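# Flip the towel over and lay it flat

## Task

Flip the towel so the face currently against the table ends up on top, and leave it lying flat at its full size with square corners, one layer thick, close to its present location.

## Robot and tools

Robot: two arms, left_arm and right_arm, each ending in a two-finger gripper. Base positions in the scene frame: left_arm (-0.001, +0.306, 0) m, right_arm (+0.028, -0.237, 0) m, both facing almost exactly along +x. A camera stand sits behind the arms.

Frames. Scene frame: origin at table-top height, halfway between the nominal bases; +x points out over the table, +z up, and left_arm is on the +y side. Arm names do not match the sides of the images. Reported end_effector_position (m), end_effector_quat_wxyz, and the Hand target are all in the scene frame. Every offset you send uses the axes of that arm's own Hand target. A gripper's fingers point along its +z axis and close along its y axis. The reported position is the point between the pads, about 1 cm behind the tips. Printed positions can be a few cm off, more at long reach.

execute_actions(actions, cameras). actions is a list of actions. Each action is a table of 1 to 15 rows, one row per 1/30 s step; if it has fewer than 15 rows, the last row is held for the rest. Every row has 14 numbers in [-1, 1], always both arms: left_arm dx, dy, dz, rx, ry, rz, opening, then right_arm in the same order. dx..rz are offsets, not poses: they count from the Hand target as it was when that action began, never from the previous row. So sending the same offset again moves the arm further. Scale: 1.0 = 0.6 m for dx, dy, dz, and 180 degrees for rx, ry, rz, which together form one rotation vector. opening is absolute: +1 fully open (0.093 m), -1 closed. Six zeros for an arm re-command its current Hand target. Images come back only when actions is empty or when cameras lists names; ["all"] gives every camera, [] none.

move(target, speed, blend, opening_speed, grip_force, blocking, cameras). target is either one 14-number row laid out as above, or a list of up to 15 such rows visited in order. Every row is an offset from the same starting Hand targets, not from the previous row. The fingers head to each row's opening. speed: top path speed in m/s, 0.002 to 2.9, default 0.25 (rotation up to twice that in rad/s); one value or one per target. blend: corner rounding in m for lists (0 = stop at each point). opening_speed: rate of change of the opening, per second on the -1..+1 scale, at least 0.2. grip_force: pad force limit in N, 10 to 50 (full), one value or one per arm; it persists, and low values close slowly. blocking=false returns after about 0.5 s while the move continues. A move lasts at most 10 s. It does not avoid obstacles or the other arm; fast moves overshoot and hit harder, and aiming far past a contact pushes harder. Don't route a gripper close to its own base; go around it. The result adds a "move:" line: done, off_target, moving, held or fault, plus limits such as paced (pose was clipped) or held (steps withheld). Arms not named in the ending are done, within 10 mm and 2 degrees.

wait(seconds 0 to 10): let time pass while arms hold their commands. stop(): brake the running move. zoom_image(camera, region=[x0, y0, x1, y1]) in pixels from the top-left corner, at most 504 by 504, on the newest image from that camera. finished_scene(scene): scene is the current scene's number; it ends the scene irreversibly, so make no further call in that reply.

Results. Hand target is the last commanded pose after clipping; the gripper often rests short of it, and the next command (even zeros) asks for it again. If it still falls short, send the gap as an offset. Orientation commands are clipped to within 40 degrees of the measured orientation each step. Tilt and sag grow at long reach; check position and orientation after each move and correct them. Tool commands lists current commands; otherwise the last number sent stands, so resend an arm's opening to keep it unchanged (0 is a real command). grip_measured: +1 open, -1 closed; the pads meet near -0.94, and each mm of object width adds about 0.0208. A thin towel grip will read near -0.94 whether or not cloth is held, so confirm with cameras. The last entry of each Joint positions list is the finger gap in m. Joint torques are in joint order and include the arm's own weight. Joint velocities may be reported as within noise. Joint ranges (rad): waist -2.618..3.054, shoulder 0..3.142, elbow 0..3.142 (straight at 2.901), wrist pitch and yaw -1.571..1.571, wrist roll -2.094..2.094.

Cameras: cam_head_left, cam_head_right, cam_high, cam_low (each 504x504), cam_left_wrist, cam_right_wrist (each 896x504). Wrist images may lag while the arm moves.

Avoid: the towel ending up off the table, releasing it while it still moves, fast impacts or hard presses on the table, any contact between the two arms or grippers (including one closing on the other's fingers), and long holds with an arm stretched or pushing at an unreachable pose. Motors heat: a MOTOR HOT line appears at 75 °C, and at 90 °C that arm folds up and stops working; at 100 °C it goes limp.

Each tool is called after "Emit:" as name([rows], argument=value, ...), one row to a line, values as JSON.

## Session

Emit:
execute_actions(actions=[])

Scene clock: 0.00 s.
left_arm: end_effector_position=(+0.3755, +0.3776, +0.1026) grip_measured=+1.000 end_effector_quat_wxyz=(+0.585, -0.155, +0.790, +0.103) | right_arm: end_effector_position=(+0.4213, -0.2210, +0.0979) grip_measured=+1.000 end_effector_quat_wxyz=(+0.580, -0.005, +0.814, +0.024)
Joint positions: left_arm=[0.064 1.514 0.346 0.856 -0.291 -0.112 0.093] | right_arm=[0.041 1.538 0.378 0.828 -0.009 0.032 0.093]
Joint velocities: within noise
Joint torques (N m): no reading
Motor temperatures (°C): left_arm=[30 45 51 51 30 34 31] | right_arm=[29 50 53 49 27 30 28]
Heat: left arm: 51 °C; right arm: 53 °C.
Hand target: left_arm +0.3783, +0.3778, +0.1098; +0.594, -0.156, +0.783, +0.102 | right_arm +0.4263, -0.2208, +0.1112; +0.597, -0.005, +0.801, +0.024
Tool commands: left_gripper/opening=+1.0 right_gripper/opening=+1.0

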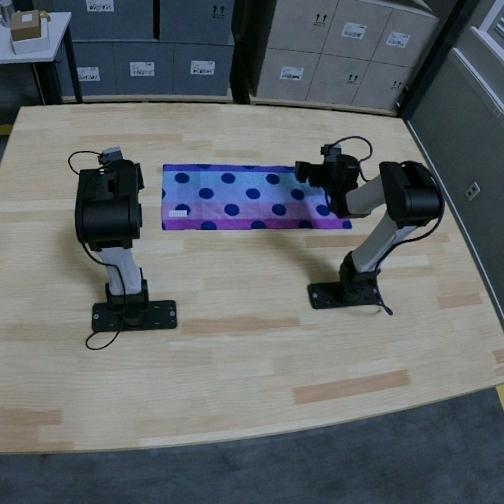

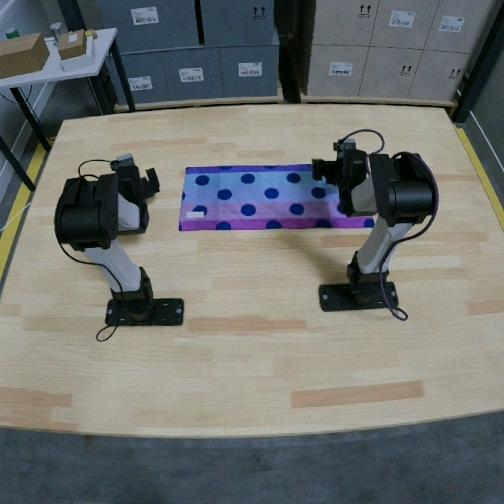

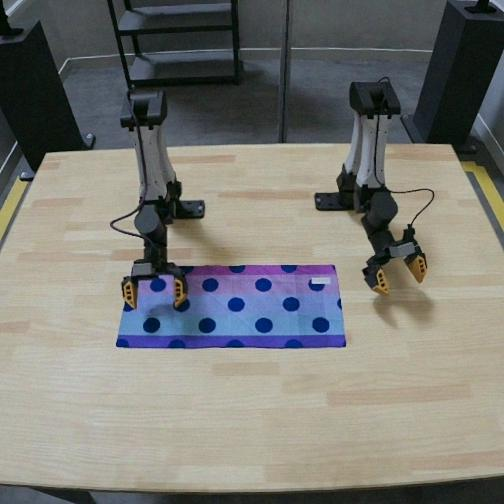

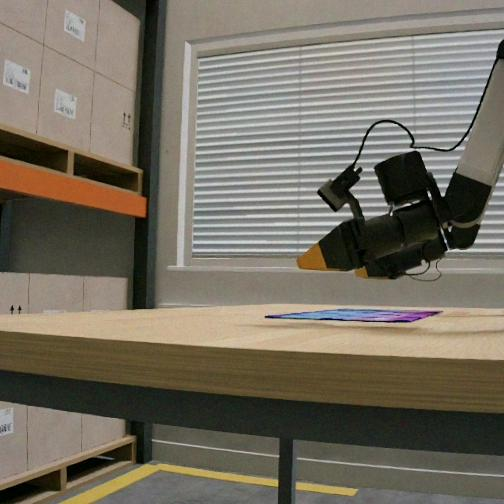

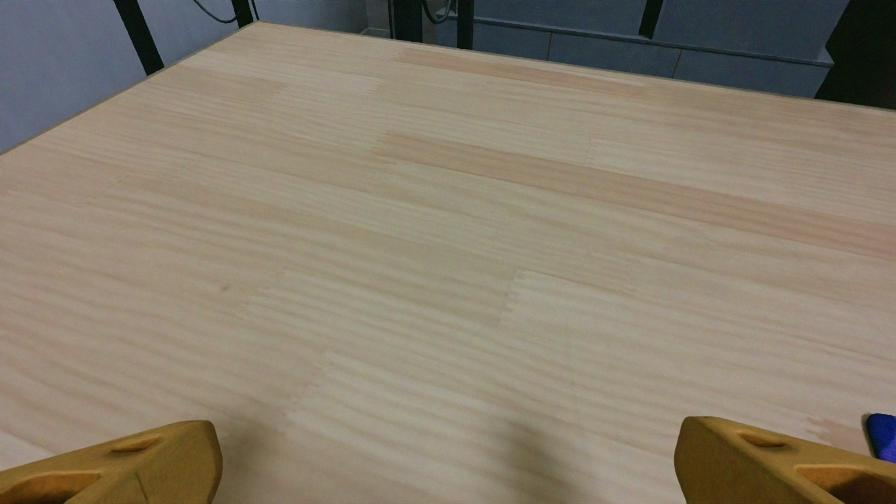

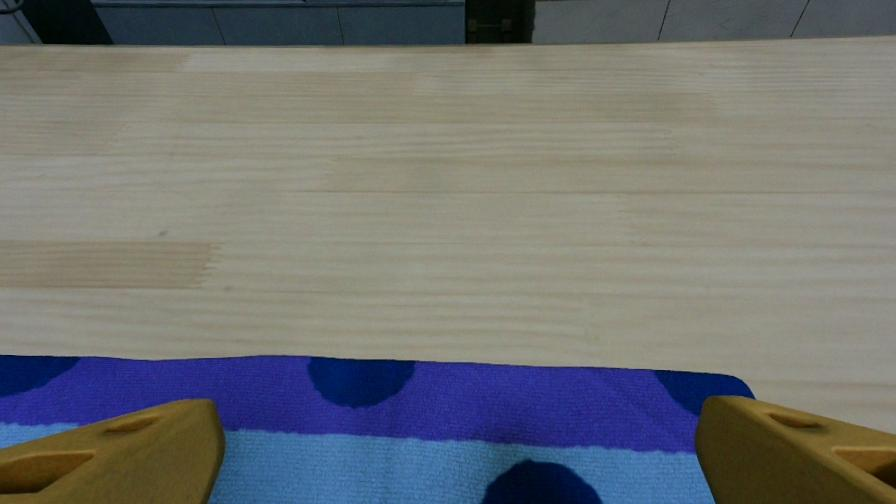

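Emit:
move(target=[-0.076,-0.330,0.053,-0.250,0.354,-0.319,0.2,-0.0967,-0.125,0.0777,0.329,0.303,0.427,0.2], cameras=["all"])

Scene clock: 18.67 s.
left_arm: end_effector_position=(+0.4887, +0.2078, +0.1498) grip_measured=+0.201 end_effector_quat_wxyz=(-0.060, +0.696, -0.711, +0.080) | right_arm: end_effector_position=(+0.4861, -0.2950, +0.1470) grip_measured=+0.203 end_effector_quat_wxyz=(+0.040, +0.700, +0.713, +0.022)
Joint positions: left_arm=[-0.199 2.431 2.606 -1.545 -0.009 -1.75 0.055] | right_arm=[-0.117 2.328 2.423 -1.575 0.014 1.43 0.055]
Joint torques (N m): left_arm=[0.61 -10.44 6.98 0.5 -0.01 -0.02] | right_arm=[-0.55 -10.33 8.75 0.43 -0.07 0.2]
Motor temperatures (°C): left_arm=[29 45 52 53 29 33 31] | right_arm=[29 50 55 51 27 29 28]
Heat: left arm: 53 °C; right arm: 55 °C.
Hand target: left_arm +0.4902, +0.2100, +0.1500; +0.001, +0.707, -0.707, +0.000 | right_arm +0.4902, -0.2948, +0.1510; +0.001, +0.707, +0.707, +0.000
Off the commanded pose: left_arm 0.003 m, 12 deg | right_arm 0.006 m, 5 deg.
joint sent to its limit (left arm) — joint 4 (wrist pitch), lower limit. The joint targets are off in orientation, not in position.
joint sent to its limit (right arm) — joint 4 (wrist pitch), lower limit. The joint targets are off in orientation, not in position.
move: off_target (left_arm, right_arm)
camera_calibration:
cam_left_wrist: T_world_to_cam=[[0.979616, -0.0262111, 0.19916, -0.501515], [-0.109697, -0.900368, 0.421075, 0.218707], [0.16828, -0.434339, -0.884891, 0.228755], [0, 0, 0, 1]] pos_world=[0.476789, 0.283129, 0.210213]
cam_right_wrist: T_world_to_cam=[[-0.995018, -0.0268827, -0.0960013, 0.491175], [-0.0636803, 0.912292, 0.404559, 0.278534], [0.0767056, 0.408657, -0.909459, 0.298762], [0, 0, 0, 1]] pos_world=[0.483548, -0.362991, 0.206182]

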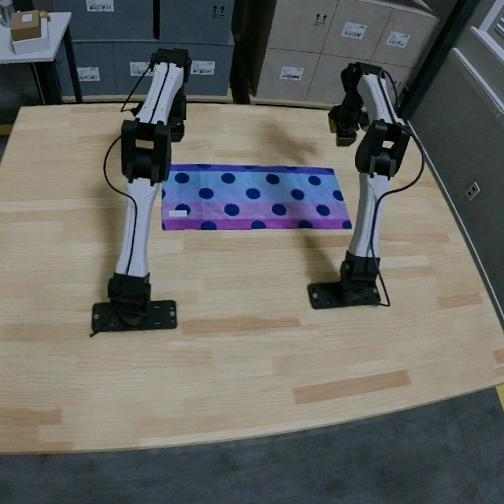

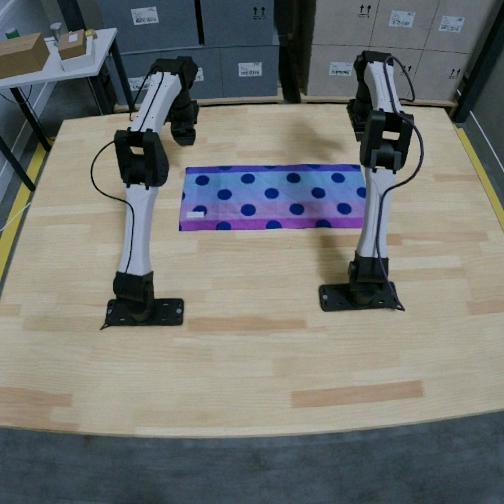

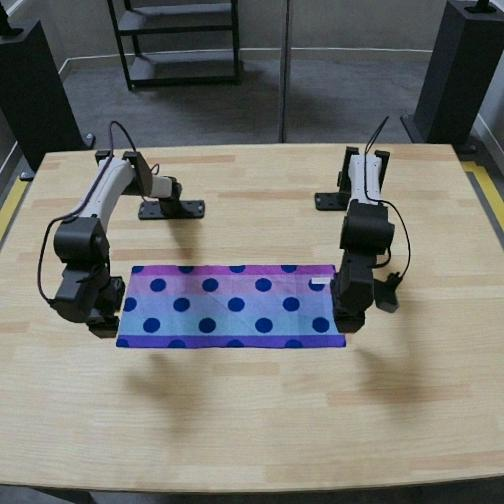

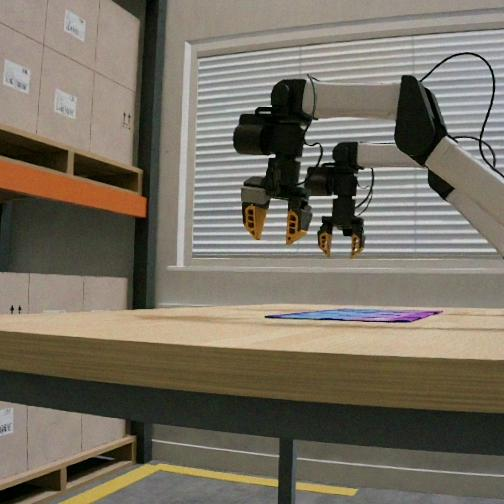

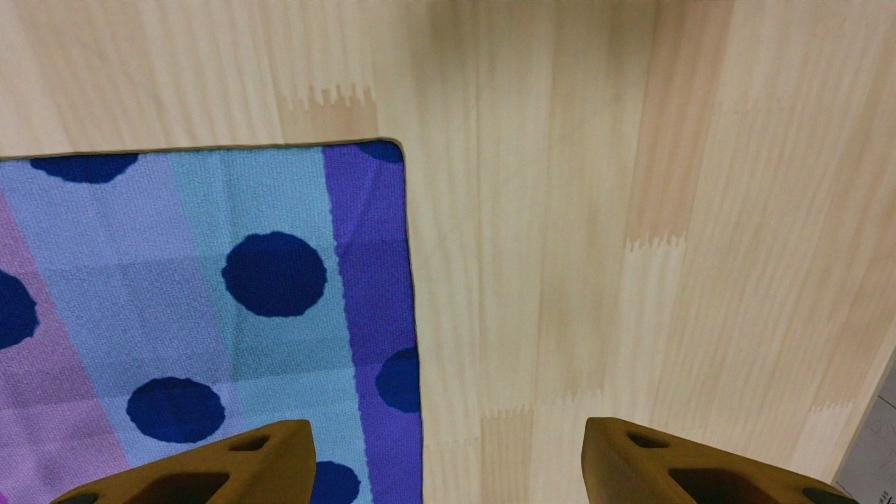

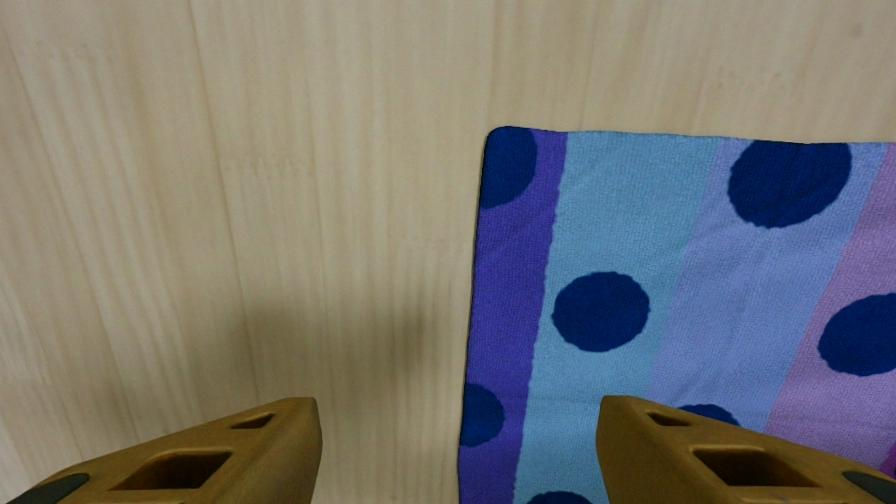

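Emit:
move(target=[-0.021,-0.0017,0.2,0,0,0,-0.1,-0.032,-0.015,0.2017,0,0,0,-0.1], cameras=["cam_low","cam_left_wrist","cam_right_wrist"])

Scene clock: 22.10 s.
left_arm: end_effector_position=(+0.4833, +0.2222, +0.0244) grip_measured=-0.098 end_effector_quat_wxyz=(+0.007, +0.708, -0.706, -0.016) | right_arm: end_effector_position=(+0.4792, -0.3147, +0.0335) grip_measured=-0.097 end_effector_quat_wxyz=(+0.002, +0.711, +0.703, -0.006)
Joint positions: left_arm=[-0.171 2.613 2.453 -1.444 -0.006 -1.747 0.04] | right_arm=[-0.163 2.361 2.028 -1.242 0.012 1.417 0.041]
Joint torques (N m): left_arm=[0.43 -12.37 7.04 0.32 -0.03 0.17] | right_arm=[-0.49 -11.41 5.27 0.52 -0.06 -0.08]
Motor temperatures (°C): left_arm=[29 47 52 52 29 33 31] | right_arm=[29 51 55 50 27 29 28]
Heat: left arm: 52 °C; right arm: 55 °C.
Hand target: left_arm +0.4912, +0.2224, +0.0300; +0.001, +0.707, -0.708, +0.000 | right_arm +0.4815, -0.3142, +0.0301; +0.001, +0.707, +0.707, +0.000
Off the commanded pose: left_arm 0.010 m, 2 deg | right_arm 0.004 m, 1 deg.
move: done
camera_calibration:
cam_left_wrist: T_world_to_cam=[[0.999512, -0.00545419, -0.0307569, -0.479472], [0.0071563, -0.918467, 0.395433, 0.23205], [-0.030406, -0.39546, -0.91798, 0.213231], [0, 0, 0, 1]] pos_world=[0.484061, 0.294839, 0.0892344]
cam_right_wrist: T_world_to_cam=[[-0.999981, 0.00574726, -0.0020105, 0.482427], [0.00436512, 0.906892, 0.421342, 0.307093], [0.00424487, 0.421325, -0.9069, 0.242764], [0, 0, 0, 1]] pos_world=[0.480047, -0.383556, 0.0917416]
Images, in order (width x height): cam_low 504x504, cam_left_wrist 896x504, cam_right_wrist 896x504.

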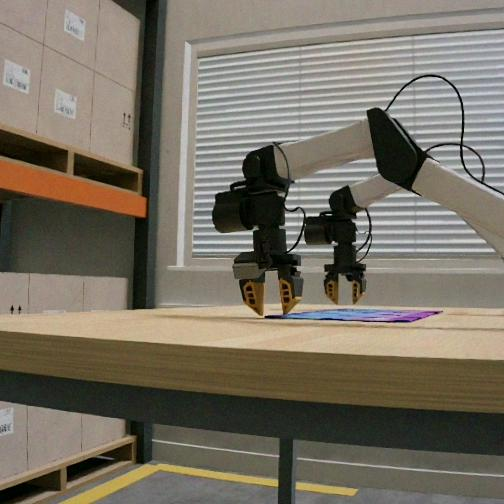

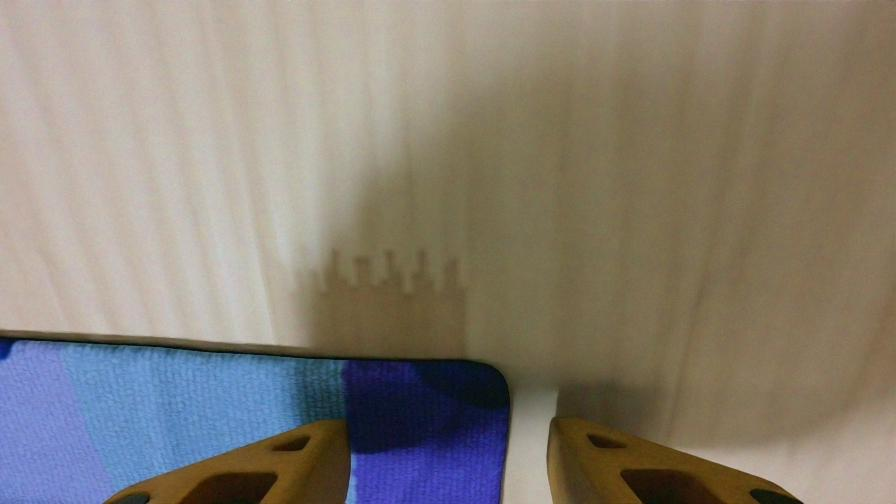

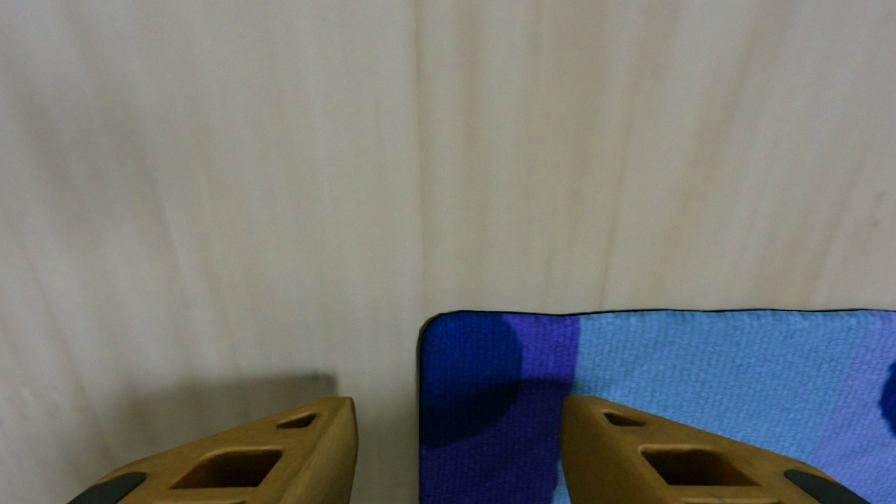

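Emit:
move(target=[0,-0.0133,0.0167,0,0,0,-0.1,0,0,0.02,0,0,0,-0.1], speed=0.06, cameras=["cam_low","cam_left_wrist","cam_right_wrist"])

Emit:
zoom_image(camera="cam_low", region=[200, 240, 400, 340])

Scene clock: 24.33 s.
left_arm: end_effector_position=(+0.4968, +0.2198, +0.0227) grip_measured=-0.098 end_effector_quat_wxyz=(-0.003, +0.707, -0.707, -0.001) | right_arm: end_effector_position=(+0.4811, -0.3150, +0.0258) grip_measured=-0.097 end_effector_quat_wxyz=(+0.006, +0.711, +0.703, -0.003)
Joint positions: left_arm=[-0.171 2.663 2.543 -1.449 -0.006 -1.745 0.04] | right_arm=[-0.163 2.361 1.997 -1.2 0.012 1.417 0.041]
Joint torques (N m): left_arm=[0.68 -11.23 6.95 0.23 0.01 0.19] | right_arm=[-0.46 -10.78 4.86 0.54 -0.07 -0.08]
Motor temperatures (°C): left_arm=[29 47 52 51 29 33 31] | right_arm=[29 52 55 50 27 29 28]
Heat: left arm: 52 °C; right arm: 55 °C.
Hand target: left_arm +0.4992, +0.2224, +0.0200; +0.000, +0.707, -0.708, +0.000 | right_arm +0.4815, -0.3142, +0.0180; +0.001, +0.707, +0.707, +0.000
Off the commanded pose: left_arm 0.004 m, 0 deg | right_arm 0.008 m, 1 deg.
move: done
camera_calibration:
cam_left_wrist: T_world_to_cam=[[0.999961, -0.00817923, 0.00344856, -0.493488], [-0.00887571, -0.916088, 0.400879, 0.237757], [-0.000119693, -0.400894, -0.916125, 0.197263], [0, 0, 0, 1]] pos_world=[0.495602, 0.292852, 0.0871073]
cam_right_wrist: T_world_to_cam=[[-0.999895, 0.00572594, -0.0132934, 0.484548], [-0.000381144, 0.907689, 0.419643, 0.313209], [0.0144691, 0.419604, -0.907592, 0.230433], [0, 0, 0, 1]] pos_world=[0.481282, -0.383762, 0.0841449]
Images, in order (width x height): cam_low 504x504, cam_left_wrist 896x504, cam_right_wrist 896x504.

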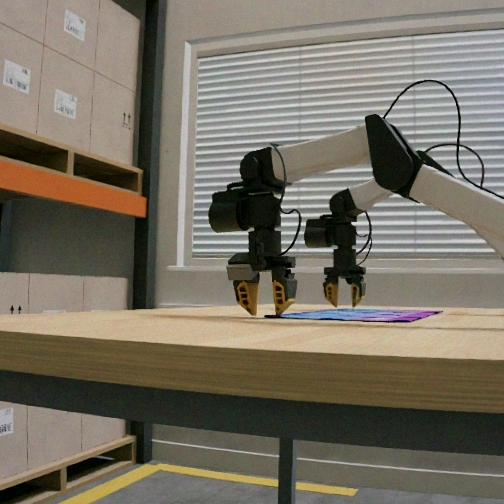

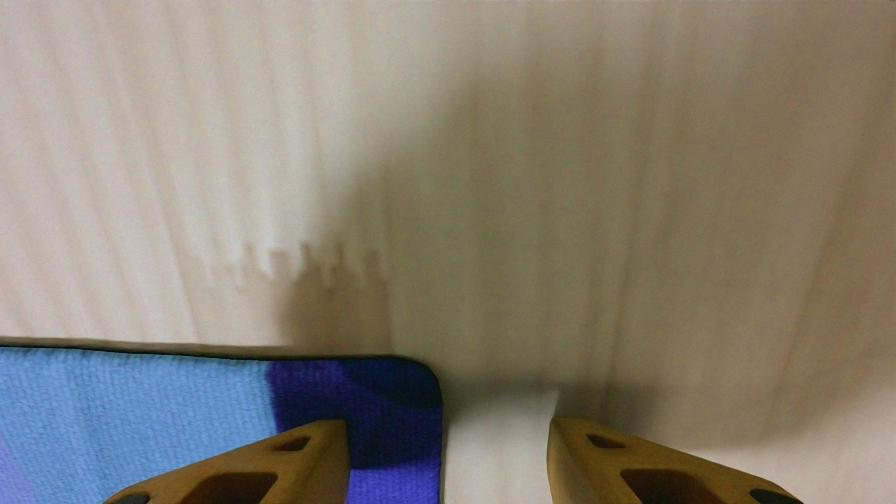

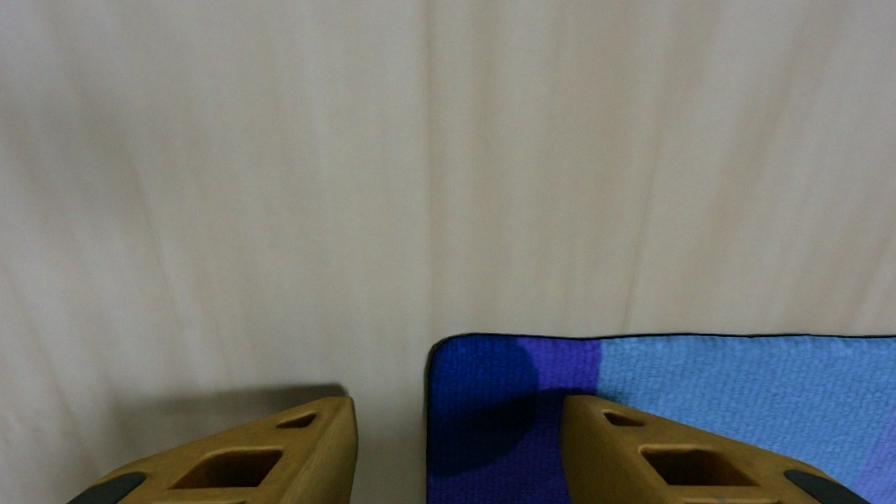

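Scaled by 2.520 from the camera's 504x504 image, which has a finer 720x720 frame.

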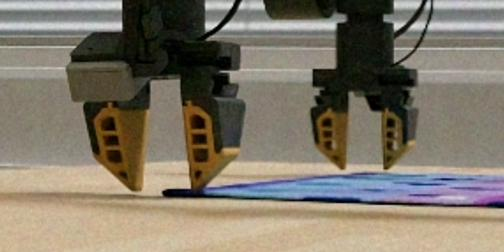

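Emit:
move(target=[0,0.003,0.0167,0,0,0,-0.1,0,0,0.02,0,0,0,-0.1], speed=0.04, cameras=["cam_low","cam_left_wrist","cam_right_wrist"])

Emit:
zoom_image(camera="cam_low", region=[200, 240, 400, 340])

Scene clock: 26.13 s.
left_arm: end_effector_position=(+0.4962, +0.2199, +0.0198) grip_measured=-0.098 end_effector_quat_wxyz=(-0.003, +0.707, -0.707, -0.001) | right_arm: end_effector_position=(+0.4811, -0.3150, +0.0212) grip_measured=-0.097 end_effector_quat_wxyz=(+0.007, +0.711, +0.703, -0.002)
Joint positions: left_arm=[-0.171 2.651 2.507 -1.424 -0.006 -1.745 0.04] | right_arm=[-0.163 2.361 1.978 -1.179 0.012 1.417 0.041]
Joint torques (N m): left_arm=[0.57 -11.82 3.51 0.54 -0.02 0.19] | right_arm=[-0.47 -10.02 3.62 0.77 -0.07 -0.08]
Motor temperatures (°C): left_arm=[29 48 52 51 29 33 31] | right_arm=[29 53 55 49 27 29 28]
Heat: left arm: 52 °C; right arm: 55 °C.
Hand target: left_arm +0.4974, +0.2224, +0.0099; +0.001, +0.707, -0.708, +0.000 | right_arm +0.4816, -0.3142, +0.0060; +0.001, +0.707, +0.707, +0.000
Off the commanded pose: left_arm 0.010 m, 0 deg | right_arm 0.015 m, 1 deg.
move: off_target (right_arm)
camera_calibration:
cam_left_wrist: T_world_to_cam=[[0.999957, -0.00813653, 0.00452968, -0.492877], [-0.00927054, -0.915837, 0.401443, 0.239121], [0.000882099, -0.401468, -0.915873, 0.194205], [0, 0, 0, 1]] pos_world=[0.494901, 0.292953, 0.0841063]
cam_right_wrist: T_world_to_cam=[[-0.999863, 0.00566277, -0.0155312, 0.484432], [-0.00137219, 0.907829, 0.419338, 0.315694], [0.0164743, 0.419302, -0.907697, 0.22519], [0, 0, 0, 1]] pos_world=[0.481089, -0.383763, 0.0795456]
Images, in order (width x height): cam_low 504x504, cam_left_wrist 896x504, cam_right_wrist 896x504.

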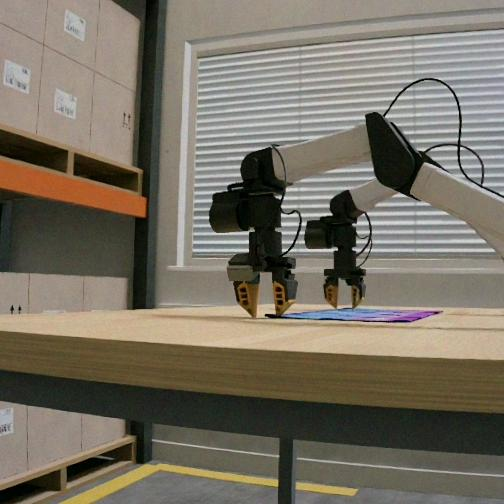

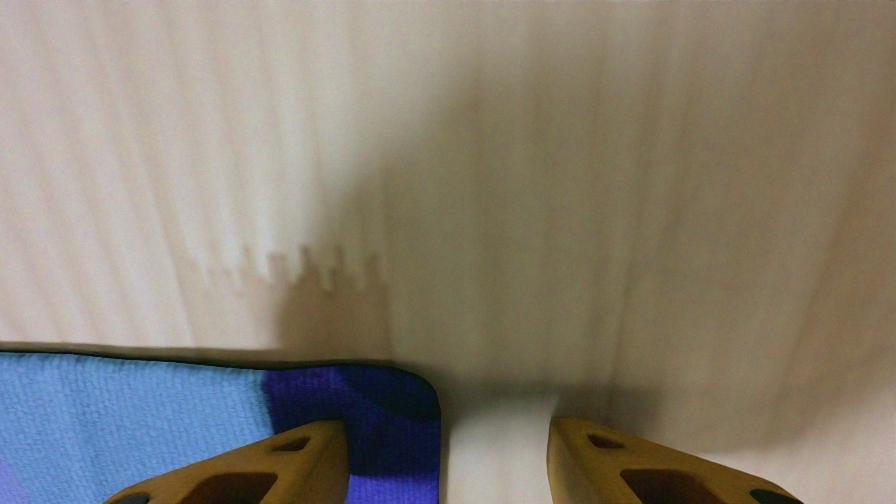

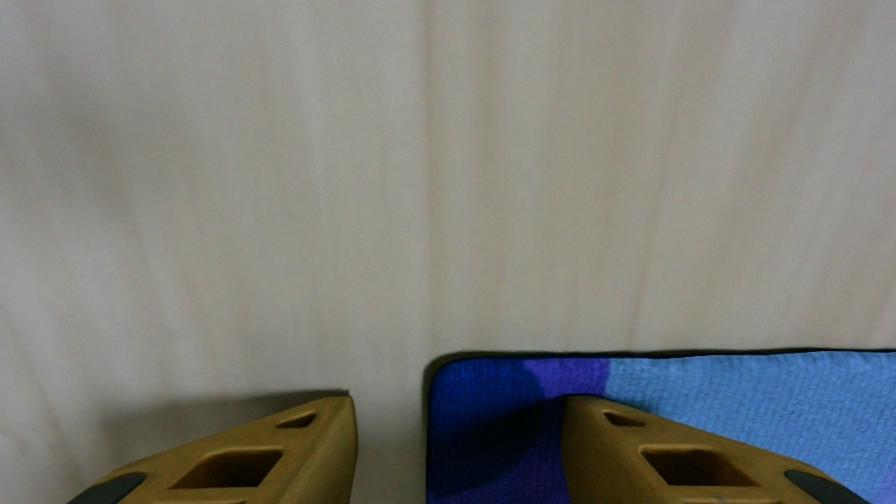

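Scaled by 2.520 from the camera's 504x504 image, which has a finer 720x720 frame.

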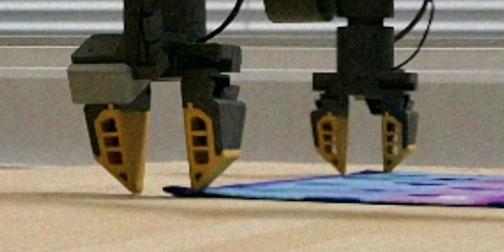

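Emit:
move(target=[0,0,0.003,0,0,0,-0.1,0,0,0.012,0,0,0,-0.1], speed=0.04, cameras=["cam_low","cam_right_wrist"])

Emit:
zoom_image(camera="cam_low", region=[200, 240, 400, 340])

Scene clock: 27.70 s.
left_arm: end_effector_position=(+0.4963, +0.2199, +0.0199) grip_measured=-0.098 end_effector_quat_wxyz=(-0.004, +0.707, -0.707, +0.000) | right_arm: end_effector_position=(+0.4809, -0.3150, +0.0201) grip_measured=-0.097 end_effector_quat_wxyz=(+0.007, +0.711, +0.703, -0.002)
Joint positions: left_arm=[-0.171 2.646 2.498 -1.418 -0.006 -1.745 0.04] | right_arm=[-0.163 2.361 1.974 -1.175 0.012 1.417 0.041]
Joint torques (N m): left_arm=[0.65 -11.66 3.33 0.55 -0.05 0.19] | right_arm=[-0.47 -9.54 2.5 0.97 -0.07 -0.08]
Heat: left arm: 52 °C; right arm: 54 °C.
Hand target: left_arm +0.4974, +0.2224, +0.0083; +0.000, +0.707, -0.708, +0.000 | right_arm +0.4816, -0.3142, -0.0012; +0.001, +0.707, +0.707, +0.000
Off the commanded pose: left_arm 0.012 m, 1 deg | right_arm 0.021 m, 1 deg.
move: off_target (left_arm, right_arm)
camera_calibration:
cam_right_wrist: T_world_to_cam=[[-0.999863, 0.00566277, -0.0155312, 0.484215], [-0.00137219, 0.907829, 0.419338, 0.316155], [0.0164743, 0.419302, -0.907697, 0.224195], [0, 0, 0, 1]] pos_world=[0.480889, -0.383763, 0.0784456]
Images, in order (width x height): cam_low 504x504, cam_right_wrist 896x504.

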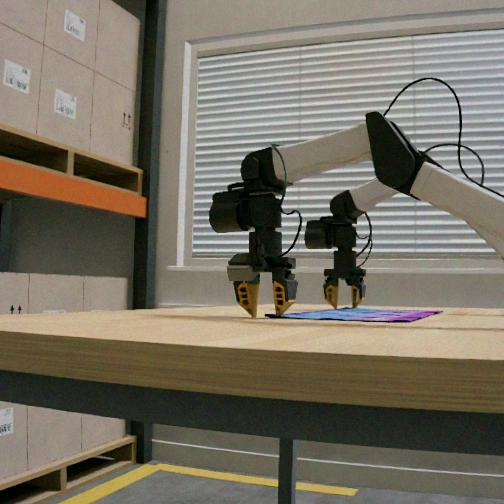

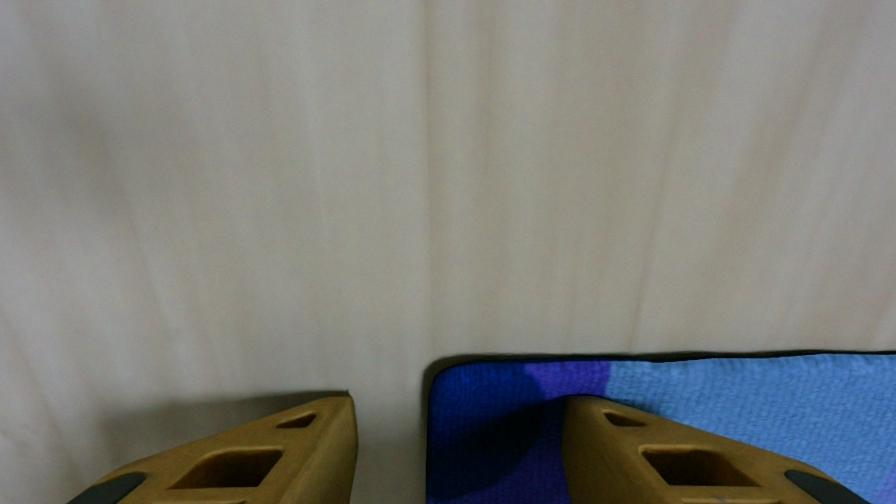

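Scaled by 2.520 from the camera's 504x504 image, which has a finer 720x720 frame.

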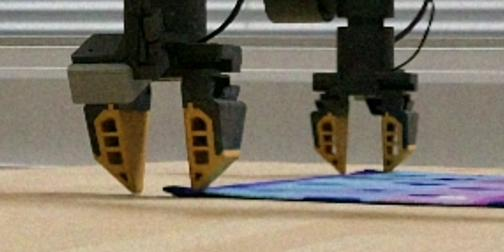

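Emit:
move(target=[0,0,0,0,0,0,-1,0,0,0,0,0,0,-1], opening_speed=0.5, cameras=["cam_low","cam_left_wrist","cam_right_wrist"])

Emit:
zoom_image(camera="cam_low", region=[200, 240, 400, 340])

Scene clock: 30.77 s.
left_arm: end_effector_position=(+0.4826, +0.2204, +0.0202) grip_measured=-0.983 end_effector_quat_wxyz=(+0.016, +0.707, -0.707, -0.019) | right_arm: end_effector_position=(+0.4704, -0.3133, +0.0195) grip_measured=-0.975 end_effector_quat_wxyz=(-0.010, +0.711, +0.703, -0.015)
Joint positions: left_arm=[-0.171 2.643 2.493 -1.471 0.005 -1.745 0] | right_arm=[-0.163 2.36 1.97 -1.215 0.012 1.416 0]
Joint torques (N m): left_arm=[0.51 -11.44 3.55 0.9 -0.18 0.18] | right_arm=[-0.49 -9.47 2.76 1.28 -0.07 -0.07]
Heat: left arm: 52 °C; right arm: 54 °C.
Hand target: left_arm +0.4974, +0.2224, +0.0082; +0.000, +0.707, -0.708, +0.000 | right_arm +0.4816, -0.3142, -0.0012; +0.001, +0.707, +0.707, +0.000
Off the commanded pose: left_arm 0.019 m, 3 deg | right_arm 0.023 m, 2 deg.
move: off_target (left_arm, right_arm)
camera_calibration:
cam_left_wrist: T_world_to_cam=[[0.998762, -0.00790321, -0.0491115, -0.477531], [0.0125572, -0.915264, 0.402659, 0.228632], [-0.0481323, -0.402777, -0.914032, 0.218657], [0, 0, 0, 1]] pos_world=[0.484593, 0.293555, 0.0843465]
cam_right_wrist: T_world_to_cam=[[-0.999622, 0.00488913, 0.0270644, 0.472553], [0.0159372, 0.904979, 0.425158, 0.305684], [-0.0224141, 0.425428, -0.904714, 0.243268], [0, 0, 0, 1]] pos_world=[0.472955, -0.382441, 0.0773351]
Images, in order (width x height): cam_low 504x504, cam_left_wrist 896x504, cam_right_wrist 896x504.

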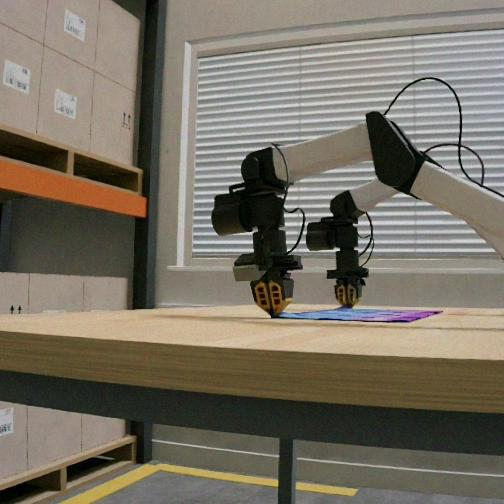

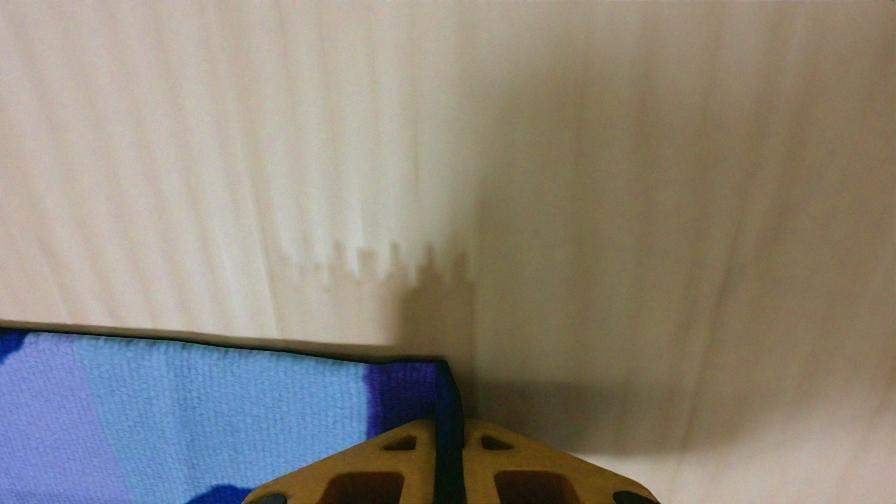

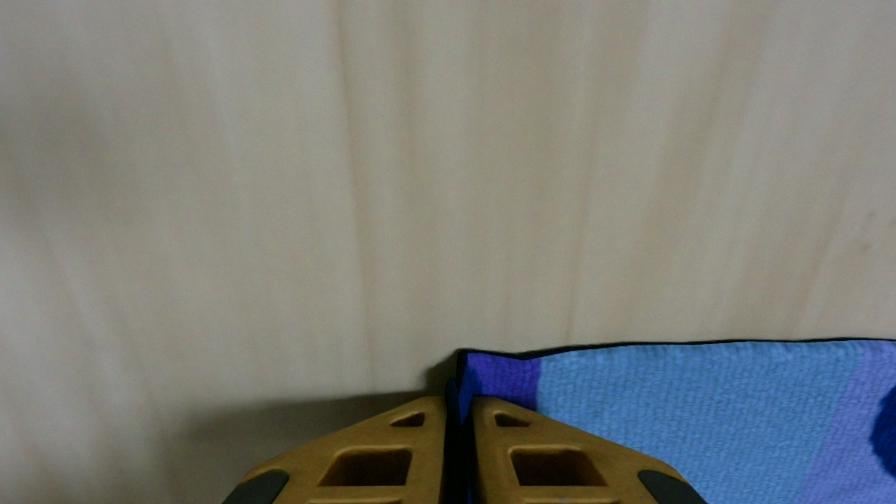

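Scaled by 2.520 from the camera's 504x504 image, which has a finer 720x720 frame.

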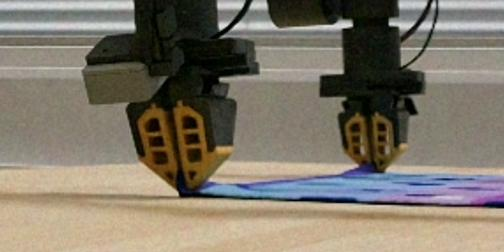

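Emit:
move([
  [-0.003,0.04,-0.1,0,0,0,-1,-0.003,-0.04,-0.1,0,0,0,-1],
  [-0.005,0.2617,-0.4367,0.25,0,0,-1,-0.005,-0.2367,-0.4517,-0.25,0,0,-1],
], blend=[0.03,0], speed=0.12, cameras=["cam_head_right","cam_high","cam_low"])

Scene clock: 38.37 s.
left_arm: end_effector_position=(+0.3393, +0.2242, +0.2640) grip_measured=-0.984 end_effector_quat_wxyz=(-0.257, +0.652, -0.663, +0.263) | right_arm: end_effector_position=(+0.3364, -0.3143, +0.2627) grip_measured=-0.975 end_effector_quat_wxyz=(+0.251, +0.664, +0.653, +0.263)
Joint positions: left_arm=[-0.337 1.297 1.357 -0.904 -0.216 -1.81 0] | right_arm=[-0.382 1.198 1.296 -0.966 -0.267 1.301 0]
Joint torques (N m): left_arm=[-0.39 -5.2 5.87 1.55 -0.45 0.03] | right_arm=[-1.01 -5.18 5.6 2.13 -0.19 -0.12]
Motor temperatures (°C): left_arm=[29 52 52 50 28 33 31] | right_arm=[29 55 54 48 27 29 28]
Heat: left arm: 52 °C; right arm: 55 °C.
Hand target: left_arm +0.3404, +0.2259, +0.2702; -0.270, +0.653, -0.653, +0.271 | right_arm +0.3390, -0.3170, +0.2696; +0.272, +0.653, +0.653, +0.271
Off the commanded pose: left_arm 0.007 m, 2 deg | right_arm 0.008 m, 3 deg.
move: off_target (right_arm)
Images, in order (width x height): cam_head_right 504x504, cam_high 504x504, cam_low 504x504.

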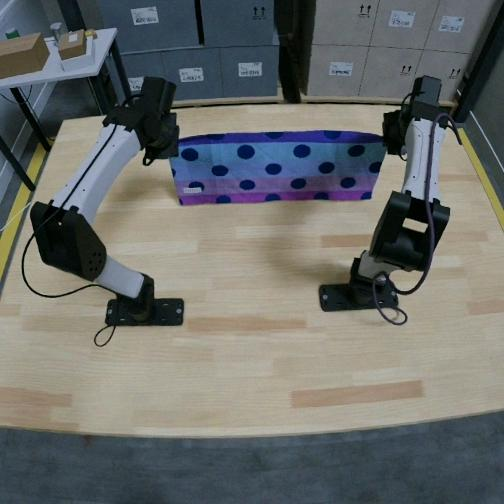

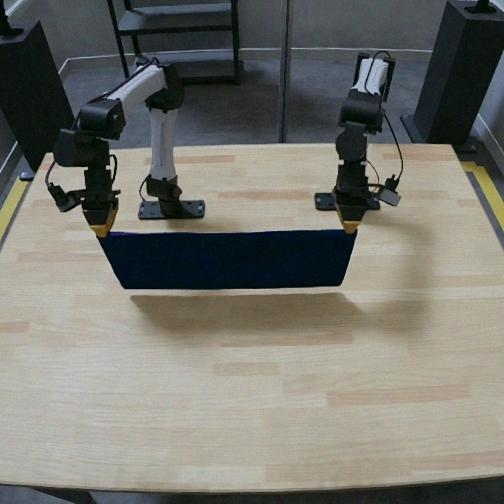

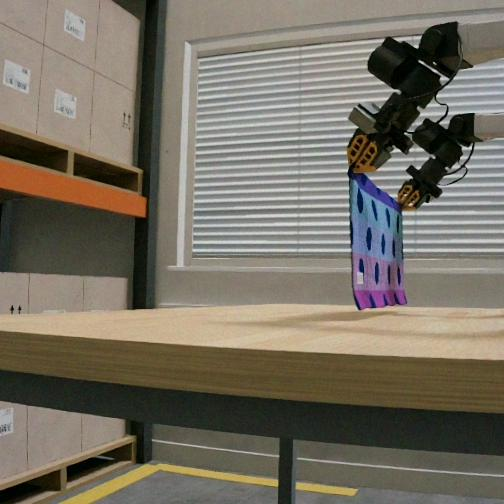

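Emit:
move([
  [0,-0.1885,0.1414,0,0,0,-1,0,0.1885,0.1414,0,0,0,-1],
  [0,-0.1237,0.2062,0,0,0,-1,0,0.1237,0.2062,0,0,0,-1],
], speed=[0.15,0.08], cameras=["cam_head_right","cam_high","cam_low"])

Emit:
zoom_image(camera="cam_low", region=[200, 140, 400, 340])

Scene clock: 44.00 s.
left_arm: end_effector_position=(+0.4798, +0.2221, +0.2168) grip_measured=-0.984 end_effector_quat_wxyz=(-0.255, +0.660, -0.660, +0.252) | right_arm: end_effector_position=(+0.4783, -0.3149, +0.2162) grip_measured=-0.975 end_effector_quat_wxyz=(+0.241, +0.657, +0.664, +0.261)
Joint positions: left_arm=[-0.223 1.791 1.656 -0.715 -0.152 -1.737 0] | right_arm=[-0.237 1.681 1.529 -0.713 -0.188 1.389 0]
Joint torques (N m): left_arm=[0.53 -11.11 6.32 1.55 -0.19 0.27] | right_arm=[-0.02 -11.38 6.04 2.09 0.16 0.15]
Motor temperatures (°C): left_arm=[29 51 52 50 28 32 31] | right_arm=[29 55 54 49 27 29 28]
Heat: left arm: 52 °C; right arm: 55 °C.
Hand target: left_arm +0.4804, +0.2256, +0.2353; -0.270, +0.653, -0.654, +0.271 | right_arm +0.4790, -0.3169, +0.2347; +0.271, +0.653, +0.653, +0.271
Off the commanded pose: left_arm 0.019 m, 3 deg | right_arm 0.019 m, 4 deg.
move: off_target (left_arm, right_arm)
Images, in order (width x height): cam_head_right 504x504, cam_high 504x504, cam_low 504x504.

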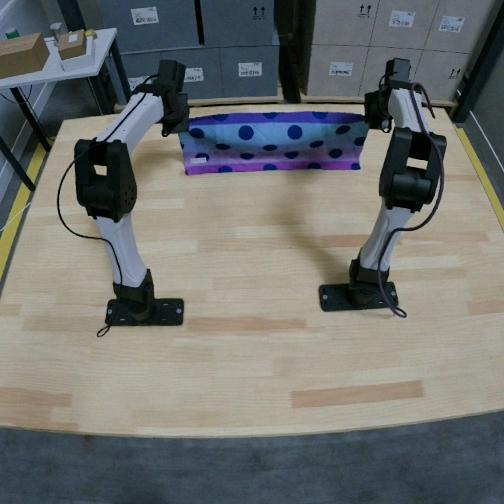

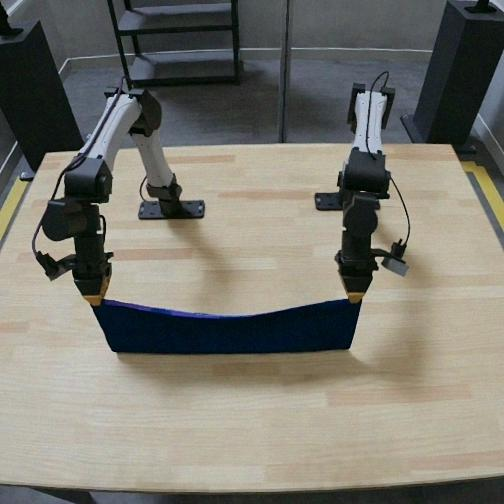

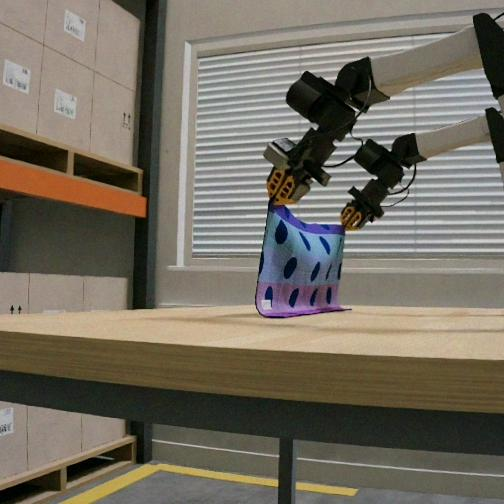

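Scaled by 2.520 from the camera's 504x504 image, which has a finer 720x720 frame.

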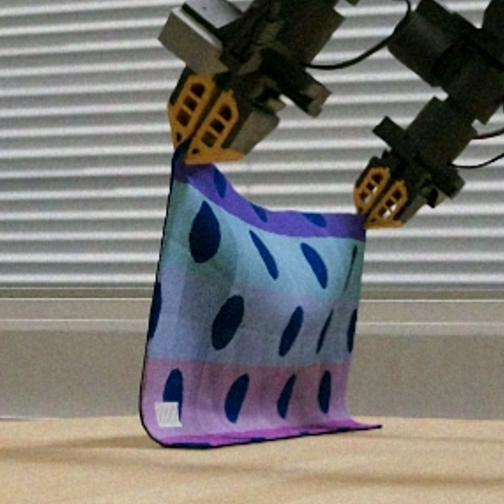

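Emit:
move([
  [-0.008,-0.0766,-0.0295,0,0,0,-1,-0.008,0.0766,-0.0295,0,0,0,-1],
  [-0.008,0.0236,-0.0236,0,0,0,-1,-0.008,-0.0236,-0.0236,0,0,0,-1],
  [-0.008,0.277,-0.0059,0,0,0,-1,-0.008,-0.277,-0.0059,0,0,0,-1],
], blend=[0,0.03,0], speed=[0.12,0.12,0.1], cameras=["cam_head_right","cam_high","cam_low"])

Emit:
zoom_image(camera="cam_low", region=[200, 140, 400, 340])

Scene clock: 51.20 s.
left_arm: end_effector_position=(+0.3575, +0.2287, +0.1107) grip_measured=-0.984 end_effector_quat_wxyz=(-0.254, +0.652, -0.665, +0.261) | right_arm: end_effector_position=(+0.3557, -0.3175, +0.1094) grip_measured=-0.975 end_effector_quat_wxyz=(+0.246, +0.665, +0.655, +0.263)
Joint positions: left_arm=[-0.294 1.371 0.797 -0.269 -0.184 -1.778 0] | right_arm=[-0.367 1.269 0.729 -0.334 -0.262 1.311 0]
Joint torques (N m): left_arm=[-0.43 -6.38 6.13 1.53 -0.52 0.03] | right_arm=[-1.07 -6.49 5.87 2.1 -0.13 -0.13]
Motor temperatures (°C): left_arm=[29 53 53 50 28 32 31] | right_arm=[28 55 54 50 27 29 29]
Heat: left arm: 53 °C; right arm: 55 °C.
Hand target: left_arm +0.3603, +0.2305, +0.1202; -0.270, +0.653, -0.653, +0.271 | right_arm +0.3592, -0.3218, +0.1195; +0.272, +0.653, +0.653, +0.271
Off the commanded pose: left_arm 0.010 m, 2 deg | right_arm 0.012 m, 3 deg.
move: off_target (right_arm)
Images, in order (width x height): cam_head_right 504x504, cam_high 504x504, cam_low 504x504.

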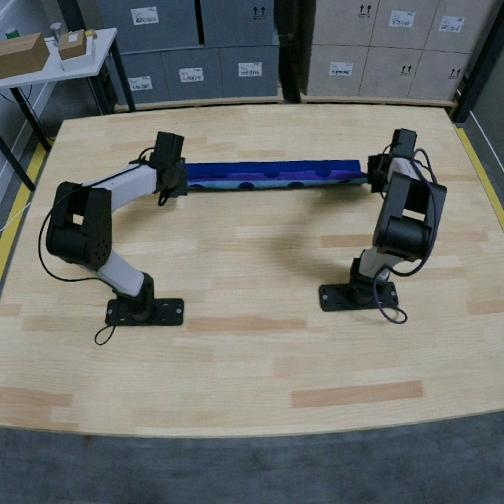

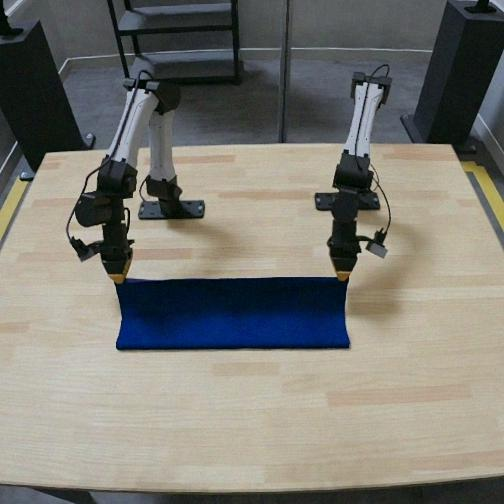

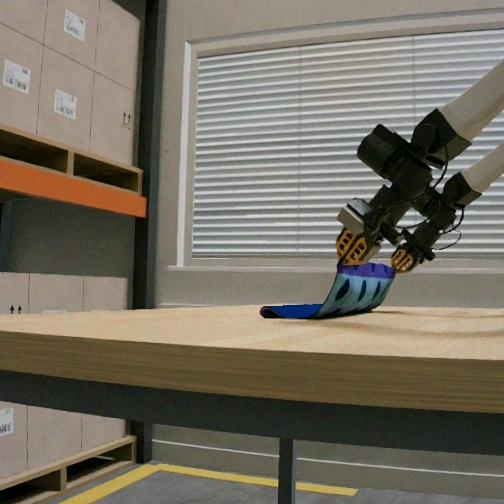

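Scaled by 2.520 from the camera's 504x504 image, which has a finer 720x720 frame.

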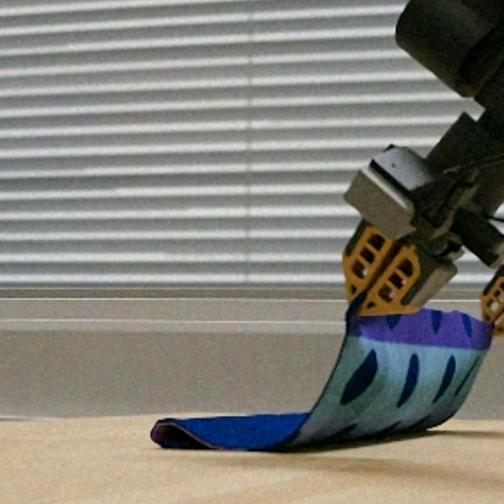

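Emit:
zoom_image(camera="cam_high", region=[90, 250, 370, 370])

Emit:
zoom_image(camera="cam_low", region=[250, 280, 350, 330])

Scaled by 1.800 from the camera's 504x504 image, which has a finer 720x720 frame.

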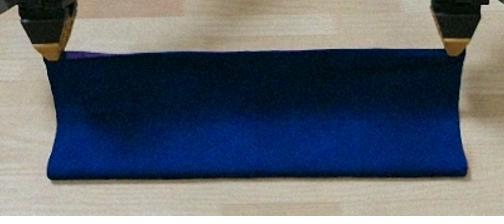

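Scaled by 5.040 from the camera's 504x504 image, which has a finer 720x720 frame.

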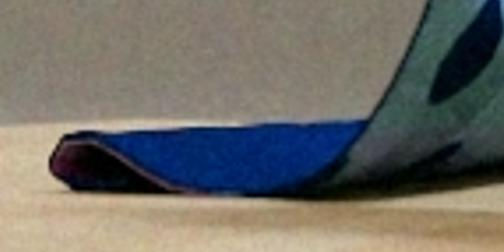

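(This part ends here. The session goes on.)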